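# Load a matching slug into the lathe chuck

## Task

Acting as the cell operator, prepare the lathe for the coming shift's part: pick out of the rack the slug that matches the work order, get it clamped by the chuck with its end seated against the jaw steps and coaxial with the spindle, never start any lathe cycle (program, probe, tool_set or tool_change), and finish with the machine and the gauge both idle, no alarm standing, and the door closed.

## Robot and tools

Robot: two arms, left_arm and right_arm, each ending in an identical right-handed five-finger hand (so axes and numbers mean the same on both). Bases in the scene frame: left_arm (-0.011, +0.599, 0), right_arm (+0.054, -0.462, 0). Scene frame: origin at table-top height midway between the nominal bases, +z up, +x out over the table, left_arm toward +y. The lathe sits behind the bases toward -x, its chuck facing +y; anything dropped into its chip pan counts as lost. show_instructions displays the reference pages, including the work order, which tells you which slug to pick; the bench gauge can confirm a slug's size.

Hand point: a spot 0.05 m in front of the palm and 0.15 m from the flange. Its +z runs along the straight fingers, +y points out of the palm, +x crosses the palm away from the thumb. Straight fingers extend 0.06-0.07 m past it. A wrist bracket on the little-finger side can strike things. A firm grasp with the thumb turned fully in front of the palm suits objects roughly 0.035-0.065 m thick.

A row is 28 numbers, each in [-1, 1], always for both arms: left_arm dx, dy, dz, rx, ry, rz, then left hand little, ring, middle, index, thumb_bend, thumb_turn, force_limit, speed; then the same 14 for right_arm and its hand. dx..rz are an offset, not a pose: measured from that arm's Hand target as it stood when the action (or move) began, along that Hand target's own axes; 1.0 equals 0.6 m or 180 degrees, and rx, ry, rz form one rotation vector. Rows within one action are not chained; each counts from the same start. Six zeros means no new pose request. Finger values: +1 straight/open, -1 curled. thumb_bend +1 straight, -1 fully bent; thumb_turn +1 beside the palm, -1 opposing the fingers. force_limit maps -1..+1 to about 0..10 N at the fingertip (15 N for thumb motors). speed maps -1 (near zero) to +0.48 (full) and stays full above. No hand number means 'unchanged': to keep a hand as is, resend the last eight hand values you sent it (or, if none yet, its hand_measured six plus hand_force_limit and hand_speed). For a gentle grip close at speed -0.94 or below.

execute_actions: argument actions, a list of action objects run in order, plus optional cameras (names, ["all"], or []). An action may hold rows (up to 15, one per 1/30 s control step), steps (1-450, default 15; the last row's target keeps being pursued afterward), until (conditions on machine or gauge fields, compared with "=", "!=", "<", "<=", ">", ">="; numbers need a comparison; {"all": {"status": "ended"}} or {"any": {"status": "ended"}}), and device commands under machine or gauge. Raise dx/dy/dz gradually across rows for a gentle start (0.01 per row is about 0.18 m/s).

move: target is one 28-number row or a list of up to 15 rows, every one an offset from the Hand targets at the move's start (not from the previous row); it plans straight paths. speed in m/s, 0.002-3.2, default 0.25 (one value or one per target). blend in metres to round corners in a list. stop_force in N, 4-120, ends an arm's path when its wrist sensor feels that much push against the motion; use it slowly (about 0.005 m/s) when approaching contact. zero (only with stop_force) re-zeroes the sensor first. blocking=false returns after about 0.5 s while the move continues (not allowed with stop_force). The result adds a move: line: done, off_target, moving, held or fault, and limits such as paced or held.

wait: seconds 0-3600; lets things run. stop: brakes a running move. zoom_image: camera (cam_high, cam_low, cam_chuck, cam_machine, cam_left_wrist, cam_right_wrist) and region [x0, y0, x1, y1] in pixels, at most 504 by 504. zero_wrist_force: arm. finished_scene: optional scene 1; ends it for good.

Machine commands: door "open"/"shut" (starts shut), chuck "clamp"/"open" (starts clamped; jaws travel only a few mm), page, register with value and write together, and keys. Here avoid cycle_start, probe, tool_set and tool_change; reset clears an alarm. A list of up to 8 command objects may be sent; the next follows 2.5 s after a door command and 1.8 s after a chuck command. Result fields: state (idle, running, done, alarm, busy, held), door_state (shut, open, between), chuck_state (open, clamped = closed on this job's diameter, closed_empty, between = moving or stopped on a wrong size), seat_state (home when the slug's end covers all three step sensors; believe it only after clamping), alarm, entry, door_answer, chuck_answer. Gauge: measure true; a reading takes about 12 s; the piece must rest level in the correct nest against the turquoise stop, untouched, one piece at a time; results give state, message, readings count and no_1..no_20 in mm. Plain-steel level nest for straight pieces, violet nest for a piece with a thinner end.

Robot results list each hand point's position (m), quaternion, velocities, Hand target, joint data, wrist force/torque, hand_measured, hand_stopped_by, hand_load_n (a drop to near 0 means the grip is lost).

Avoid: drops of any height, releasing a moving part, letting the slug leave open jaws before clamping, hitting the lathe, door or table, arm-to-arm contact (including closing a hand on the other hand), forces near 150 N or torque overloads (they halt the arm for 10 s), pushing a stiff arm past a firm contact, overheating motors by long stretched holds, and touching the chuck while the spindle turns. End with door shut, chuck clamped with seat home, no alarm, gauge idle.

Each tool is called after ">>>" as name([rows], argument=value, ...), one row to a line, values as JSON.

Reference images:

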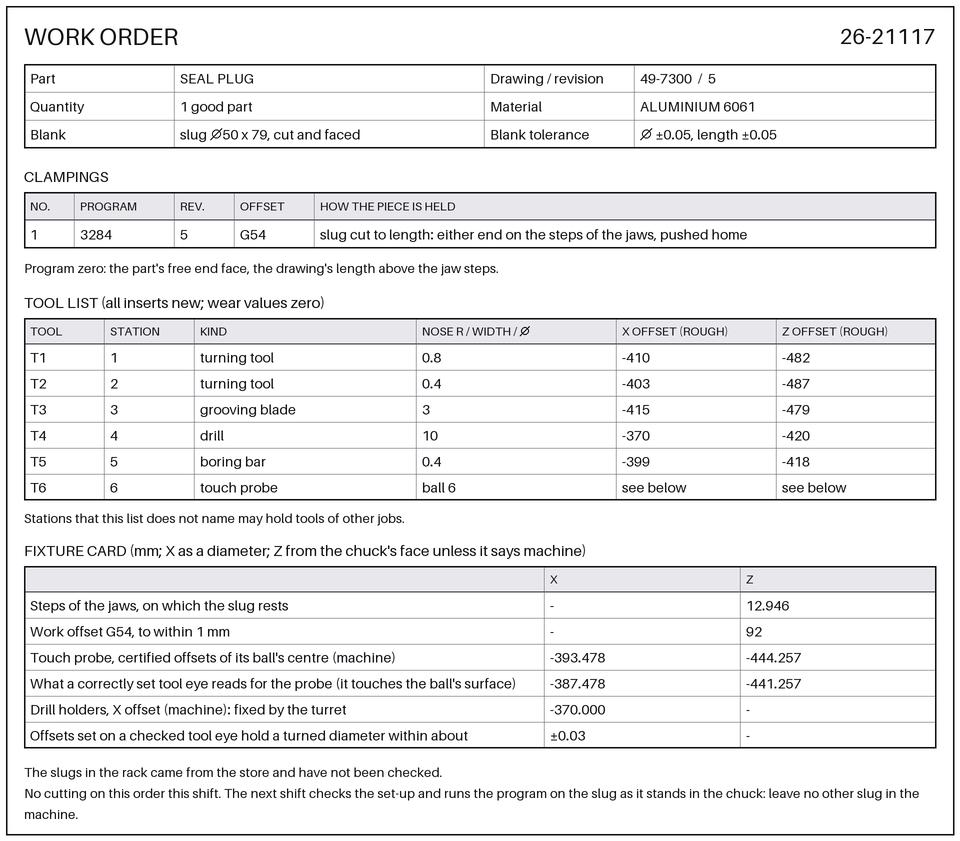

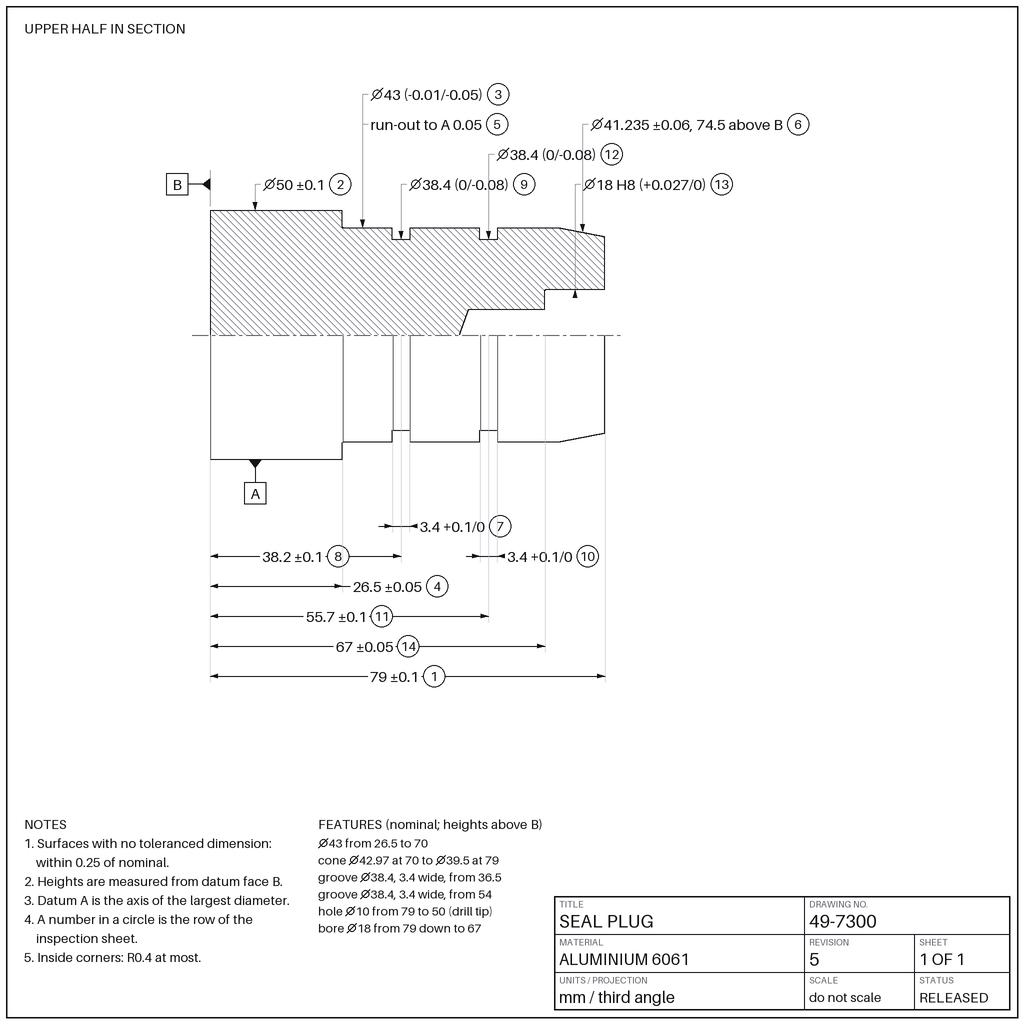

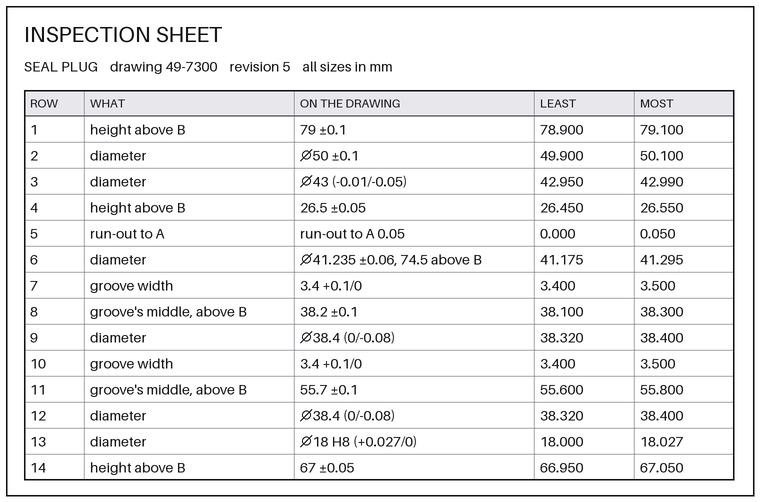

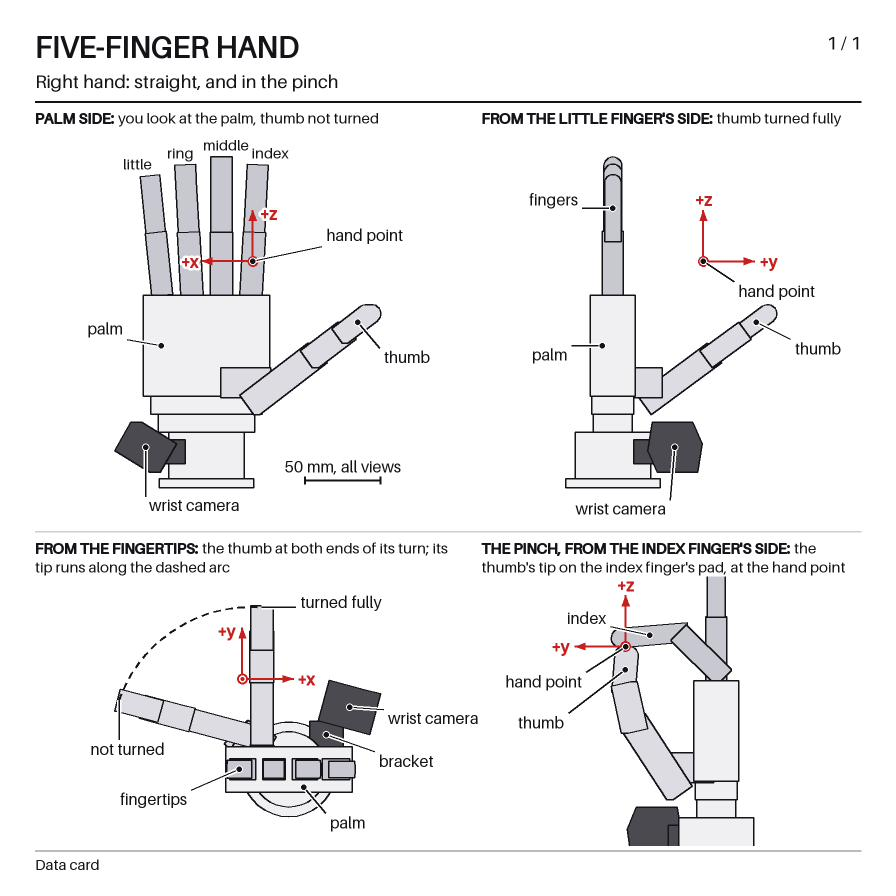

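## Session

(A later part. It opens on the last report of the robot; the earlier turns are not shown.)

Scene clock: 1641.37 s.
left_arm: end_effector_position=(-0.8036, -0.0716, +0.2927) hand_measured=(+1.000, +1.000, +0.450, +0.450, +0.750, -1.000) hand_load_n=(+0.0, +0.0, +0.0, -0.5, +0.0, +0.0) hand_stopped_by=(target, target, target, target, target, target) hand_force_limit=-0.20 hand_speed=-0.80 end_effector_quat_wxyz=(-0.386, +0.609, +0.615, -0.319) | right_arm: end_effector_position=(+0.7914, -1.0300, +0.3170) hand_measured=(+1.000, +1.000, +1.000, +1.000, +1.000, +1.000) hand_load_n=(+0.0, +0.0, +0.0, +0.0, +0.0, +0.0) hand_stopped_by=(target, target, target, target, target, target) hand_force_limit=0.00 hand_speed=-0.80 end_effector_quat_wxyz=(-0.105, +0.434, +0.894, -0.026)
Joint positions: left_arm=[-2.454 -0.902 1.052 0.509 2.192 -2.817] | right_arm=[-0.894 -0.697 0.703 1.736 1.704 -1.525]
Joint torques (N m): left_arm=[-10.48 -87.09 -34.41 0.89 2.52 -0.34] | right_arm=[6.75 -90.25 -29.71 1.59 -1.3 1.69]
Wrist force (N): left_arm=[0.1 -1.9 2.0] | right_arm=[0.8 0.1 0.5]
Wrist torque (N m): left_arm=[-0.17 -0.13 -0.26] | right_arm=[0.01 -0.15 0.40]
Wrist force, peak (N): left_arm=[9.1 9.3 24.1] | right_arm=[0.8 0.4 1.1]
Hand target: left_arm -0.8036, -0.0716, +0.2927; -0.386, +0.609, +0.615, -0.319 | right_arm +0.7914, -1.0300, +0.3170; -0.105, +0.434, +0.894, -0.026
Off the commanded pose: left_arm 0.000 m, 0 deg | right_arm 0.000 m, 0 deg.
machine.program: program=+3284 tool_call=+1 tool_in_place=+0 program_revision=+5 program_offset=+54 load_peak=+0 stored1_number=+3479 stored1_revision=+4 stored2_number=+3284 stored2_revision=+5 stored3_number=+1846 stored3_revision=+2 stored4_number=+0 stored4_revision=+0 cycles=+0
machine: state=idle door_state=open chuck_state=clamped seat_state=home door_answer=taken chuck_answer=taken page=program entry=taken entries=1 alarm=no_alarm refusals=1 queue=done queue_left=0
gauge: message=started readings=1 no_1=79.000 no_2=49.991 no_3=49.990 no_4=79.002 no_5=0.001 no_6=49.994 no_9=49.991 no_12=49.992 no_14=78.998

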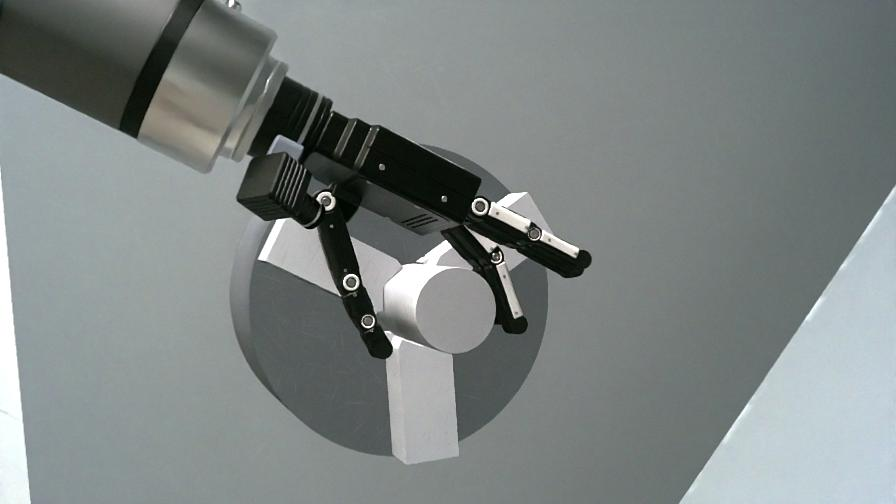

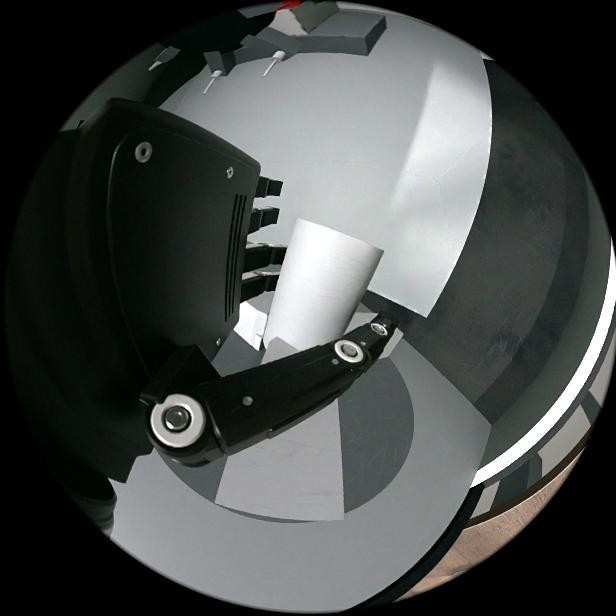

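>>> execute_actions([
  {"rows":[[0,0,0,0,0,0,1,1,1,1,1,-1,-0.2,-0.6,0,0,0,0,0,0,1,1,1,1,1,1,0,-0.8]],"steps":70},
])

>>> move(target=[0.199,0.0109,0.0156,0,0,0,1,1,1,1,1,-1,-0.2,-0.6,0,0,0,0,0,0,1,1,1,1,1,1,0,-0.8], speed=0.05, stop_force=12, cameras=["cam_chuck","cam_left_wrist","cam_machine"])

Scene clock: 1663.13 s.
left_arm: end_effector_position=(-0.8036, -0.0716, +0.2927) hand_measured=(+1.000, +1.000, +1.000, +1.000, +1.000, -1.000) hand_load_n=(+0.5, +0.0, +0.0, +0.0, +0.0, +0.0) hand_stopped_by=(target, target, target, target, target, target) hand_force_limit=-0.20 hand_speed=-0.60 end_effector_quat_wxyz=(-0.386, +0.609, +0.615, -0.319) | right_arm: end_effector_position=(+0.7914, -1.0300, +0.3170) hand_measured=(+1.000, +1.000, +1.000, +1.000, +1.000, +1.000) hand_load_n=(+0.0, +0.0, +0.0, +0.0, +0.0, +0.0) hand_stopped_by=(target, target, target, target, target, target) hand_force_limit=0.00 hand_speed=-0.80 end_effector_quat_wxyz=(-0.105, +0.434, +0.894, -0.026)
Joint positions: left_arm=[-2.454 -0.902 1.052 0.509 2.192 -2.817] | right_arm=[-0.894 -0.697 0.703 1.736 1.704 -1.525]
Joint torques (N m): left_arm=[-11.12 -87.36 -47.21 2 2.42 -0.23] | right_arm=[6.06 -91.31 -29.8 1.43 -1.1 1.65]
Wrist force (N): left_arm=[0.4 -1.9 2.1] | right_arm=[0.8 0.2 0.9]
Wrist torque (N m): left_arm=[-0.17 -0.16 -0.25] | right_arm=[0.00 -0.16 0.40]
Wrist force, peak (N): left_arm=[0.5 -2.2 2.6] | right_arm=[0.8 0.2 1.1]
Hand target: left_arm -0.8036, -0.0716, +0.2927; -0.386, +0.609, +0.615, -0.319 | right_arm +0.7914, -1.0300, +0.3170; -0.105, +0.434, +0.894, -0.026
Off the commanded pose: left_arm 0.000 m, 0 deg | right_arm 0.000 m, 0 deg.
machine.program: program=+3284 tool_call=+1 tool_in_place=+0 program_revision=+5 program_offset=+54 load_peak=+0 stored1_number=+3479 stored1_revision=+4 stored2_number=+3284 stored2_revision=+5 stored3_number=+1846 stored3_revision=+2 stored4_number=+0 stored4_revision=+0 cycles=+0
machine: state=idle door_state=open chuck_state=clamped seat_state=home door_answer=taken chuck_answer=taken page=program entry=taken entries=1 alarm=no_alarm refusals=1 queue=done queue_left=0
gauge: message=started readings=1 no_1=79.000 no_2=49.991 no_3=49.990 no_4=79.002 no_5=0.001 no_6=49.994 no_9=49.991 no_12=49.992 no_14=78.998

Scene clock: 1666.33 s.
left_arm: end_effector_position=(-0.8036, +0.0483, +0.2926) hand_measured=(+1.000, +1.000, +1.000, +1.000, +1.000, -1.000) hand_load_n=(+0.0, +0.0, +0.0, -0.5, +0.0, +0.0) hand_stopped_by=(target, target, target, target, target, target) hand_force_limit=-0.20 hand_speed=-0.60 end_effector_quat_wxyz=(-0.386, +0.609, +0.615, -0.319) | right_arm: end_effector_position=(+0.7914, -1.0300, +0.3170) hand_measured=(+1.000, +1.000, +1.000, +1.000, +1.000, +1.000) hand_load_n=(+0.0, +0.0, +0.0, +0.0, +0.0, +0.0) hand_stopped_by=(target, target, target, target, target, target) hand_force_limit=0.00 hand_speed=-0.80 end_effector_quat_wxyz=(-0.105, +0.434, +0.894, -0.026)
Joint positions: left_arm=[-2.575 -1.062 1.305 0.371 2.095 -2.902] | right_arm=[-0.894 -0.697 0.703 1.736 1.704 -1.525]
Joint torques (N m): left_arm=[13.74 -73.52 -49.07 2.93 2.61 1.56] | right_arm=[7.66 -90.38 -29.59 1.55 -1.39 1.65]
Wrist force (N): left_arm=[0.3 -1.7 2.0] | right_arm=[0.6 0.0 0.7]
Wrist torque (N m): left_arm=[-0.13 -0.14 -0.05] | right_arm=[-0.01 -0.11 0.38]
Wrist force, peak (N): left_arm=[0.4 -2.3 2.6] | right_arm=[0.5 -0.1 1.2]
Hand target: left_arm -0.8036, +0.0483, +0.2926; -0.386, +0.609, +0.615, -0.319 | right_arm +0.7914, -1.0300, +0.3170; -0.105, +0.434, +0.894, -0.026
Off the commanded pose: left_arm 0.000 m, 0 deg | right_arm 0.000 m, 0 deg.
machine.program: program=+3284 tool_call=+1 tool_in_place=+0 program_revision=+5 program_offset=+54 load_peak=+0 stored1_number=+3479 stored1_revision=+4 stored2_number=+3284 stored2_revision=+5 stored3_number=+1846 stored3_revision=+2 stored4_number=+0 stored4_revision=+0 cycles=+0
machine: state=idle door_state=open chuck_state=clamped seat_state=home door_answer=taken chuck_answer=taken page=program entry=taken entries=1 alarm=no_alarm refusals=1 queue=done queue_left=0
gauge: message=started readings=1 no_1=79.000 no_2=49.991 no_3=49.990 no_4=79.002 no_5=0.001 no_6=49.994 no_9=49.991 no_12=49.992 no_14=78.998
move: done
Images, in order (width x height): cam_chuck 896x504, cam_machine 896x504, cam_left_wrist 616x616.

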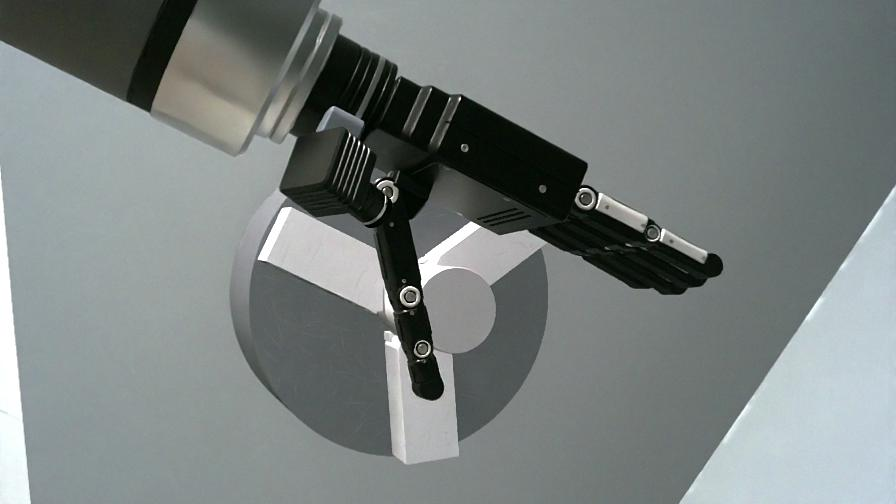

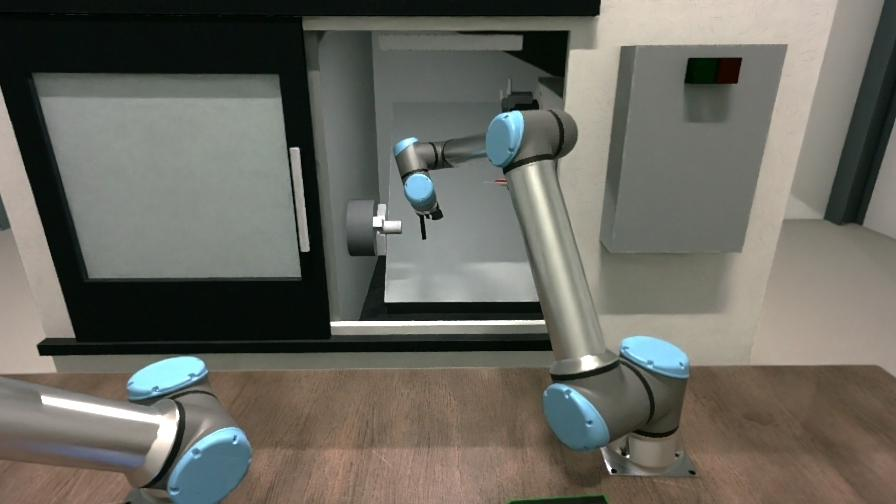

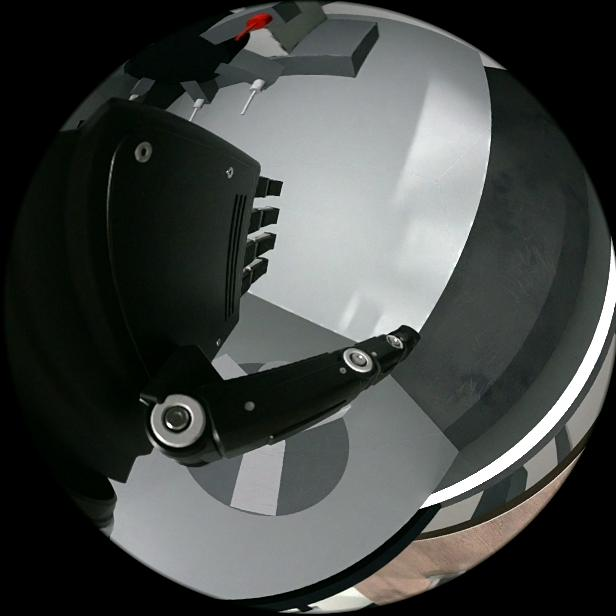

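>>> move([
  [0.1672,0.0127,-0.1849,0,0,0,1,1,1,1,1,-1,-0.2,-0.6,0,0,0,0,0,0,1,1,1,1,1,1,0,-0.8],
  [0.21,0.0695,-0.3427,0,0,0,1,1,1,1,1,-1,-0.2,-0.6,0,0,0,0,0,0,1,1,1,1,1,1,0,-0.8],
  [0.2239,0.29,-0.8892,0,0,0,1,1,1,1,1,-1,-0.2,-0.6,0,0,0,0,0,0,1,1,1,1,1,1,0,-0.8],
], speed=0.15, blend=0.02, cameras=["cam_high","cam_machine","cam_left_wrist"])

Scene clock: 1689.97 s.
left_arm: end_effector_position=(-0.2501, +0.1503, +0.4197) hand_measured=(+1.000, +1.000, +1.000, +1.000, +1.000, -1.000) hand_load_n=(+0.0, +0.0, +0.0, +0.0, +0.0, +0.0) hand_stopped_by=(target, target, target, target, target, target) hand_force_limit=-0.20 hand_speed=-0.60 end_effector_quat_wxyz=(-0.386, +0.609, +0.615, -0.319) | right_arm: end_effector_position=(+0.7914, -1.0300, +0.3170) hand_measured=(+1.000, +1.000, +1.000, +1.000, +1.000, +1.000) hand_load_n=(+0.0, +0.0, +0.0, +0.0, +0.0, +0.0) hand_stopped_by=(target, target, target, target, target, target) hand_force_limit=0.00 hand_speed=-0.80 end_effector_quat_wxyz=(-0.105, +0.434, +0.894, -0.026)
Joint positions: left_arm=[-2.018 -1.656 1.861 0.772 2.497 -2.371] | right_arm=[-0.894 -0.697 0.703 1.736 1.704 -1.525]
Joint torques (N m): left_arm=[13.61 -44.62 -47.19 4.78 -1.11 1.42] | right_arm=[6.76 -90.24 -29.98 1.58 -1.3 1.71]
Wrist force (N): left_arm=[0.6 -1.7 2.3] | right_arm=[0.8 0.0 0.9]
Wrist torque (N m): left_arm=[-0.19 -0.22 -0.19] | right_arm=[-0.02 -0.15 0.39]
Wrist force, peak (N): left_arm=[-0.5 -2.0 3.6] | right_arm=[0.9 0.0 1.1]
Hand target: left_arm -0.2501, +0.1503, +0.4198; -0.386, +0.609, +0.615, -0.319 | right_arm +0.7914, -1.0300, +0.3170; -0.105, +0.434, +0.894, -0.026
Off the commanded pose: left_arm 0.000 m, 0 deg | right_arm 0.000 m, 0 deg.
machine.program: program=+3284 tool_call=+1 tool_in_place=+0 program_revision=+5 program_offset=+54 load_peak=+0 stored1_number=+3479 stored1_revision=+4 stored2_number=+3284 stored2_revision=+5 stored3_number=+1846 stored3_revision=+2 stored4_number=+0 stored4_revision=+0 cycles=+0
machine: state=idle door_state=open chuck_state=clamped seat_state=home door_answer=taken chuck_answer=taken page=program entry=taken entries=1 alarm=no_alarm refusals=1 queue=done queue_left=0
gauge: message=started readings=1 no_1=79.000 no_2=49.991 no_3=49.990 no_4=79.002 no_5=0.001 no_6=49.994 no_9=49.991 no_12=49.992 no_14=78.998
move: done

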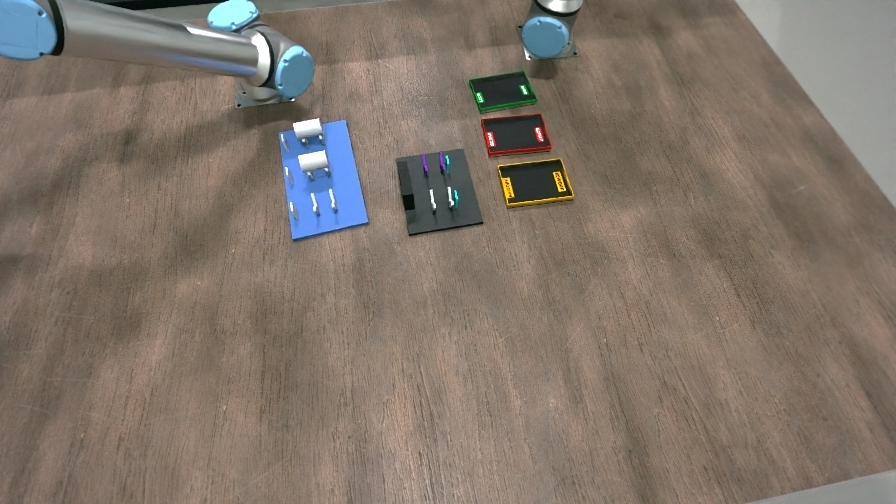

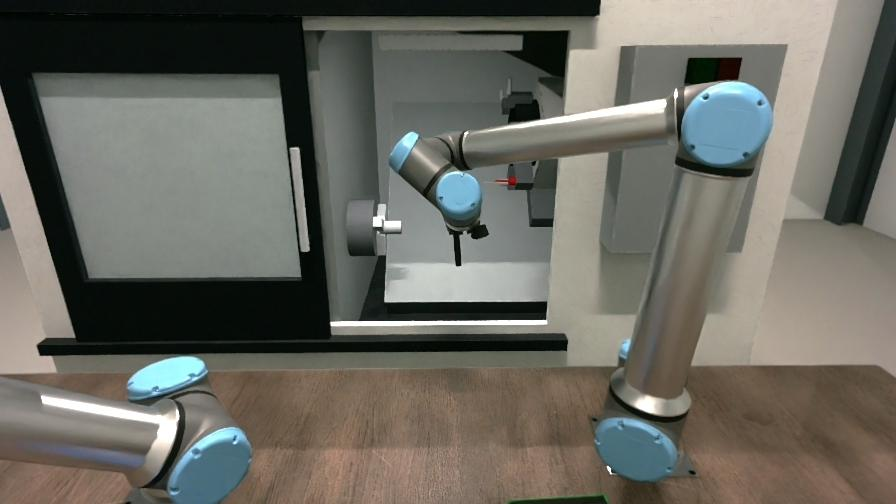

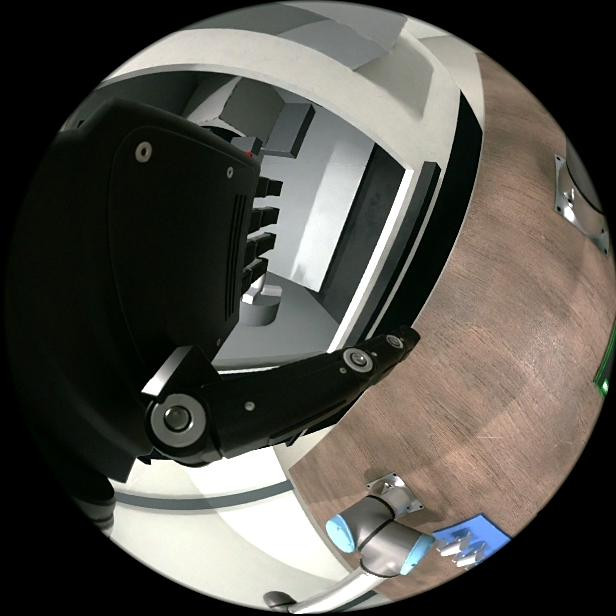

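>>> move(target=[-0.0596,0.2888,-0.5102,0,0,0,1,1,1,1,1,-1,-0.2,-0.6,0,0,0,0,0,0,1,1,1,1,1,1,0,-0.8], speed=0.2)

>>> execute_actions([
  {"machine":{"door":"shut"},"steps":150,"until":{"machine":{"door_state":"shut"}}},
], cameras=["cam_machine","cam_chuck","cam_high"])

Scene clock: 1698.37 s.
left_arm: end_effector_position=(-0.0525, +0.1223, +0.4200) hand_measured=(+1.000, +1.000, +1.000, +1.000, +1.000, -1.000) hand_load_n=(+0.0, +0.0, -0.5, +0.0, +0.0, +0.0) hand_stopped_by=(target, target, target, target, target, target) hand_force_limit=-0.20 hand_speed=-0.60 end_effector_quat_wxyz=(-0.385, +0.608, +0.616, -0.320) | right_arm: end_effector_position=(+0.7914, -1.0300, +0.3170) hand_measured=(+1.000, +1.000, +1.000, +1.000, +1.000, +1.000) hand_load_n=(+0.0, +0.0, +0.0, +0.0, +0.0, +0.0) hand_stopped_by=(target, target, target, target, target, target) hand_force_limit=0.00 hand_speed=-0.80 end_effector_quat_wxyz=(-0.105, +0.434, +0.894, -0.026)
Joint positions: left_arm=[-1.56 -1.495 1.843 1.319 2.618 -1.558] | right_arm=[-0.894 -0.697 0.703 1.736 1.704 -1.525]
Joint torques (N m): left_arm=[-5.22 -37.73 -26.78 4.19 1.88 -1.09] | right_arm=[7.07 -90.02 -29.45 1.46 -1.27 1.48]
Wrist force (N): left_arm=[0.5 -2.0 2.0] | right_arm=[0.7 0.2 0.5]
Wrist torque (N m): left_arm=[-0.16 -0.21 -0.05] | right_arm=[0.02 -0.13 0.39]
Wrist force, peak (N): left_arm=[0.5 -2.9 4.1] | right_arm=[0.8 0.0 1.2]
Hand target: left_arm -0.0525, +0.1223, +0.4199; -0.385, +0.608, +0.616, -0.320 (not the last commanded pose) | right_arm +0.7914, -1.0300, +0.3170; -0.105, +0.434, +0.894, -0.026
Off the commanded pose: left_arm 0.154 m, 0 deg | right_arm 0.000 m, 0 deg.
machine.program: program=+3284 tool_call=+1 tool_in_place=+0 program_revision=+5 program_offset=+54 load_peak=+0 stored1_number=+3479 stored1_revision=+4 stored2_number=+3284 stored2_revision=+5 stored3_number=+1846 stored3_revision=+2 stored4_number=+0 stored4_revision=+0 cycles=+0
machine: state=idle door_state=open chuck_state=clamped seat_state=home door_answer=taken chuck_answer=taken page=program entry=taken entries=1 alarm=no_alarm refusals=1 queue=done queue_left=0
gauge: message=started readings=1 no_1=79.000 no_2=49.991 no_3=49.990 no_4=79.002 no_5=0.001 no_6=49.994 no_9=49.991 no_12=49.992 no_14=78.998
move: held (left_arm; a check stopped the path); limits=held
pose unreachable (left arm): on one or more control steps of this call, first in action 0 (counted from 0), this arm could not follow its commanded pose, so it was not sent that pose on those steps. It may still have moved: this result reports where it is.
cause: moving toward the commanded pose would bring two parts of the arm too close to each other (joints 4 (wrist 1) to 6 (wrist 3) lie between them).

Scene clock: 1700.50 s.
left_arm: end_effector_position=(-0.0525, +0.1223, +0.4199) hand_measured=(+1.000, +1.000, +1.000, +1.000, +1.000, -1.000) hand_load_n=(+0.0, +0.0, +0.0, +0.0, +0.0, +0.0) hand_stopped_by=(target, target, target, target, target, target) hand_force_limit=-0.20 hand_speed=-0.60 end_effector_quat_wxyz=(-0.385, +0.608, +0.616, -0.320) | right_arm: end_effector_position=(+0.7914, -1.0300, +0.3170) hand_measured=(+1.000, +1.000, +1.000, +1.000, +1.000, +1.000) hand_load_n=(+0.0, +0.0, +0.0, +0.0, +0.0, +0.0) hand_stopped_by=(target, target, target, target, target, target) hand_force_limit=0.00 hand_speed=-0.80 end_effector_quat_wxyz=(-0.105, +0.434, +0.894, -0.026)
Joint positions: left_arm=[-1.56 -1.495 1.843 1.318 2.618 -1.558] | right_arm=[-0.894 -0.697 0.703 1.736 1.704 -1.525]
Joint torques (N m): left_arm=[-7.6 -32.56 -26.3 2.64 -1.56 -1.12] | right_arm=[7.48 -90.4 -29.71 1.49 -1.33 1.6]
Wrist force (N): left_arm=[0.4 -1.8 2.0] | right_arm=[0.6 0.1 0.7]
Wrist torque (N m): left_arm=[-0.12 -0.20 -0.05] | right_arm=[-0.01 -0.12 0.38]
Wrist force, peak (N): left_arm=[0.6 -1.9 2.4] | right_arm=[0.8 -0.2 1.1]
Hand target: left_arm -0.0525, +0.1223, +0.4199; -0.385, +0.608, +0.616, -0.320 (not the last commanded pose) | right_arm +0.7914, -1.0300, +0.3170; -0.105, +0.434, +0.894, -0.026
Off the commanded pose: left_arm 0.154 m, 0 deg | right_arm 0.000 m, 0 deg.
machine.program: program=+3284 tool_call=+1 tool_in_place=+0 program_revision=+5 program_offset=+54 load_peak=+0 stored1_number=+3479 stored1_revision=+4 stored2_number=+3284 stored2_revision=+5 stored3_number=+1846 stored3_revision=+2 stored4_number=+0 stored4_revision=+0 cycles=+0
machine: state=idle door_state=shut chuck_state=clamped seat_state=home door_answer=taken chuck_answer=taken page=program entry=taken entries=1 alarm=no_alarm refusals=1 queue=running queue_left=0
gauge: message=started readings=1 no_1=79.000 no_2=49.991 no_3=49.990 no_4=79.002 no_5=0.001 no_6=49.994 no_9=49.991 no_12=49.992 no_14=78.998
Images, in order (width x height): cam_high 896x504, cam_chuck 896x504, cam_machine 896x504.

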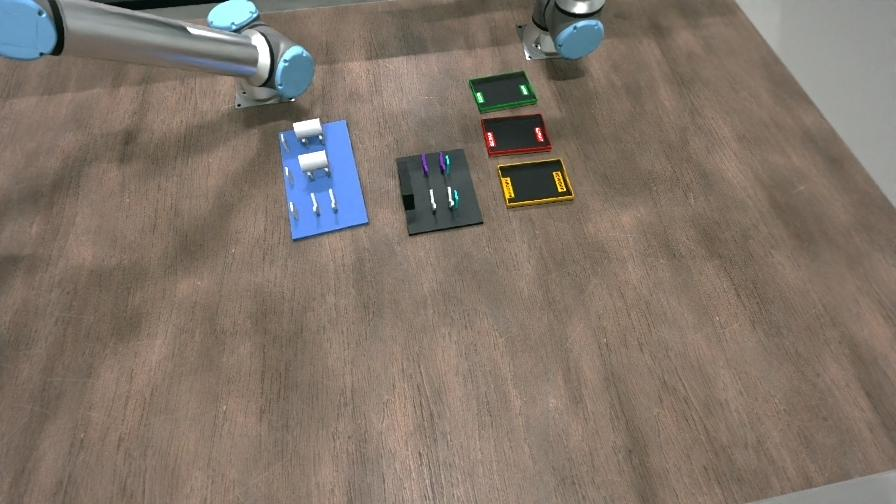

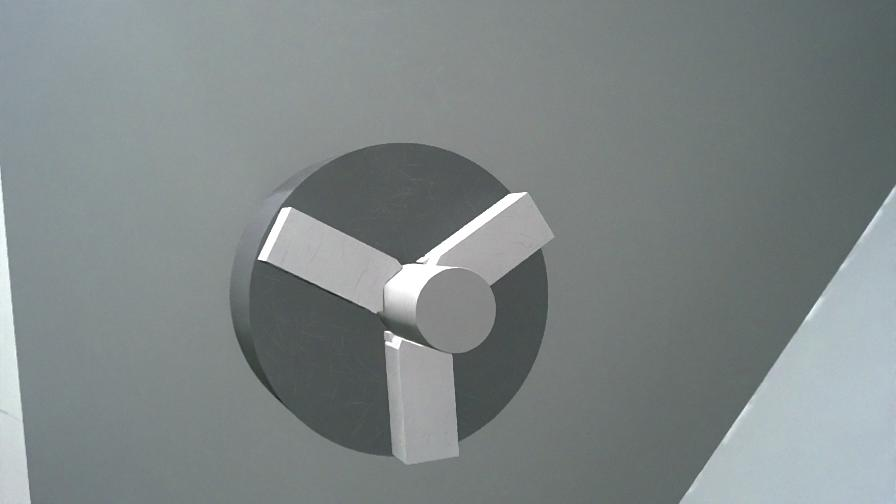

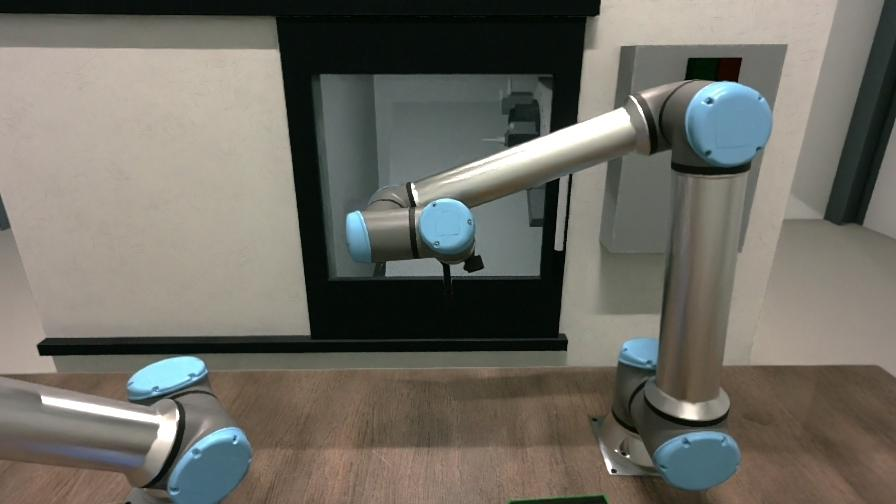

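>>> wait(seconds=1.5)

Scene clock: 1703.97 s.
left_arm: end_effector_position=(-0.0525, +0.1223, +0.4199) hand_measured=(+1.000, +1.000, +1.000, +1.000, +1.000, -1.000) hand_load_n=(+0.0, +0.0, +0.0, +0.0, +0.0, +0.0) hand_stopped_by=(target, target, target, target, target, target) hand_force_limit=-0.20 hand_speed=-0.60 end_effector_quat_wxyz=(-0.385, +0.608, +0.616, -0.320) | right_arm: end_effector_position=(+0.7914, -1.0300, +0.3170) hand_measured=(+1.000, +1.000, +1.000, +1.000, +1.000, +1.000) hand_load_n=(+0.0, +0.0, +0.0, +0.0, +0.0, +0.0) hand_stopped_by=(target, target, target, target, target, target) hand_force_limit=0.00 hand_speed=-0.80 end_effector_quat_wxyz=(-0.105, +0.434, +0.894, -0.026)
Joint positions: left_arm=[-1.56 -1.495 1.843 1.318 2.618 -1.558] | right_arm=[-0.894 -0.697 0.703 1.736 1.704 -1.525]
Joint torques (N m): left_arm=[-7.02 -33.56 -27.4 2.46 -1.49 -1.1] | right_arm=[7.1 -91.2 -29.73 1.57 -1.19 1.31]
Wrist force (N): left_arm=[0.2 -1.9 2.1] | right_arm=[0.3 -0.1 1.0]
Wrist torque (N m): left_arm=[-0.14 -0.16 -0.07] | right_arm=[-0.04 -0.09 0.36]
Wrist force, peak (N): left_arm=[0.2 -2.3 2.2] | right_arm=[0.9 0.1 0.9]
Hand target: left_arm -0.0525, +0.1223, +0.4199; -0.385, +0.608, +0.616, -0.320 (not the last commanded pose) | right_arm +0.7914, -1.0300, +0.3170; -0.105, +0.434, +0.894, -0.026
Off the commanded pose: left_arm 0.154 m, 0 deg | right_arm 0.000 m, 0 deg.
machine.program: program=+3284 tool_call=+1 tool_in_place=+0 program_revision=+5 program_offset=+54 load_peak=+0 stored1_number=+3479 stored1_revision=+4 stored2_number=+3284 stored2_revision=+5 stored3_number=+1846 stored3_revision=+2 stored4_number=+0 stored4_revision=+0 cycles=+0
machine: state=idle door_state=shut chuck_state=clamped seat_state=home door_answer=taken chuck_answer=taken page=program entry=taken entries=1 alarm=no_alarm refusals=1 queue=done queue_left=0
gauge: message=started readings=1 no_1=79.000 no_2=49.991 no_3=49.990 no_4=79.002 no_5=0.001 no_6=49.994 no_9=49.991 no_12=49.992 no_14=78.998
wait: 1.50 s; at rest from the start

>>> finished_scene()

The scene is finished: the task was done.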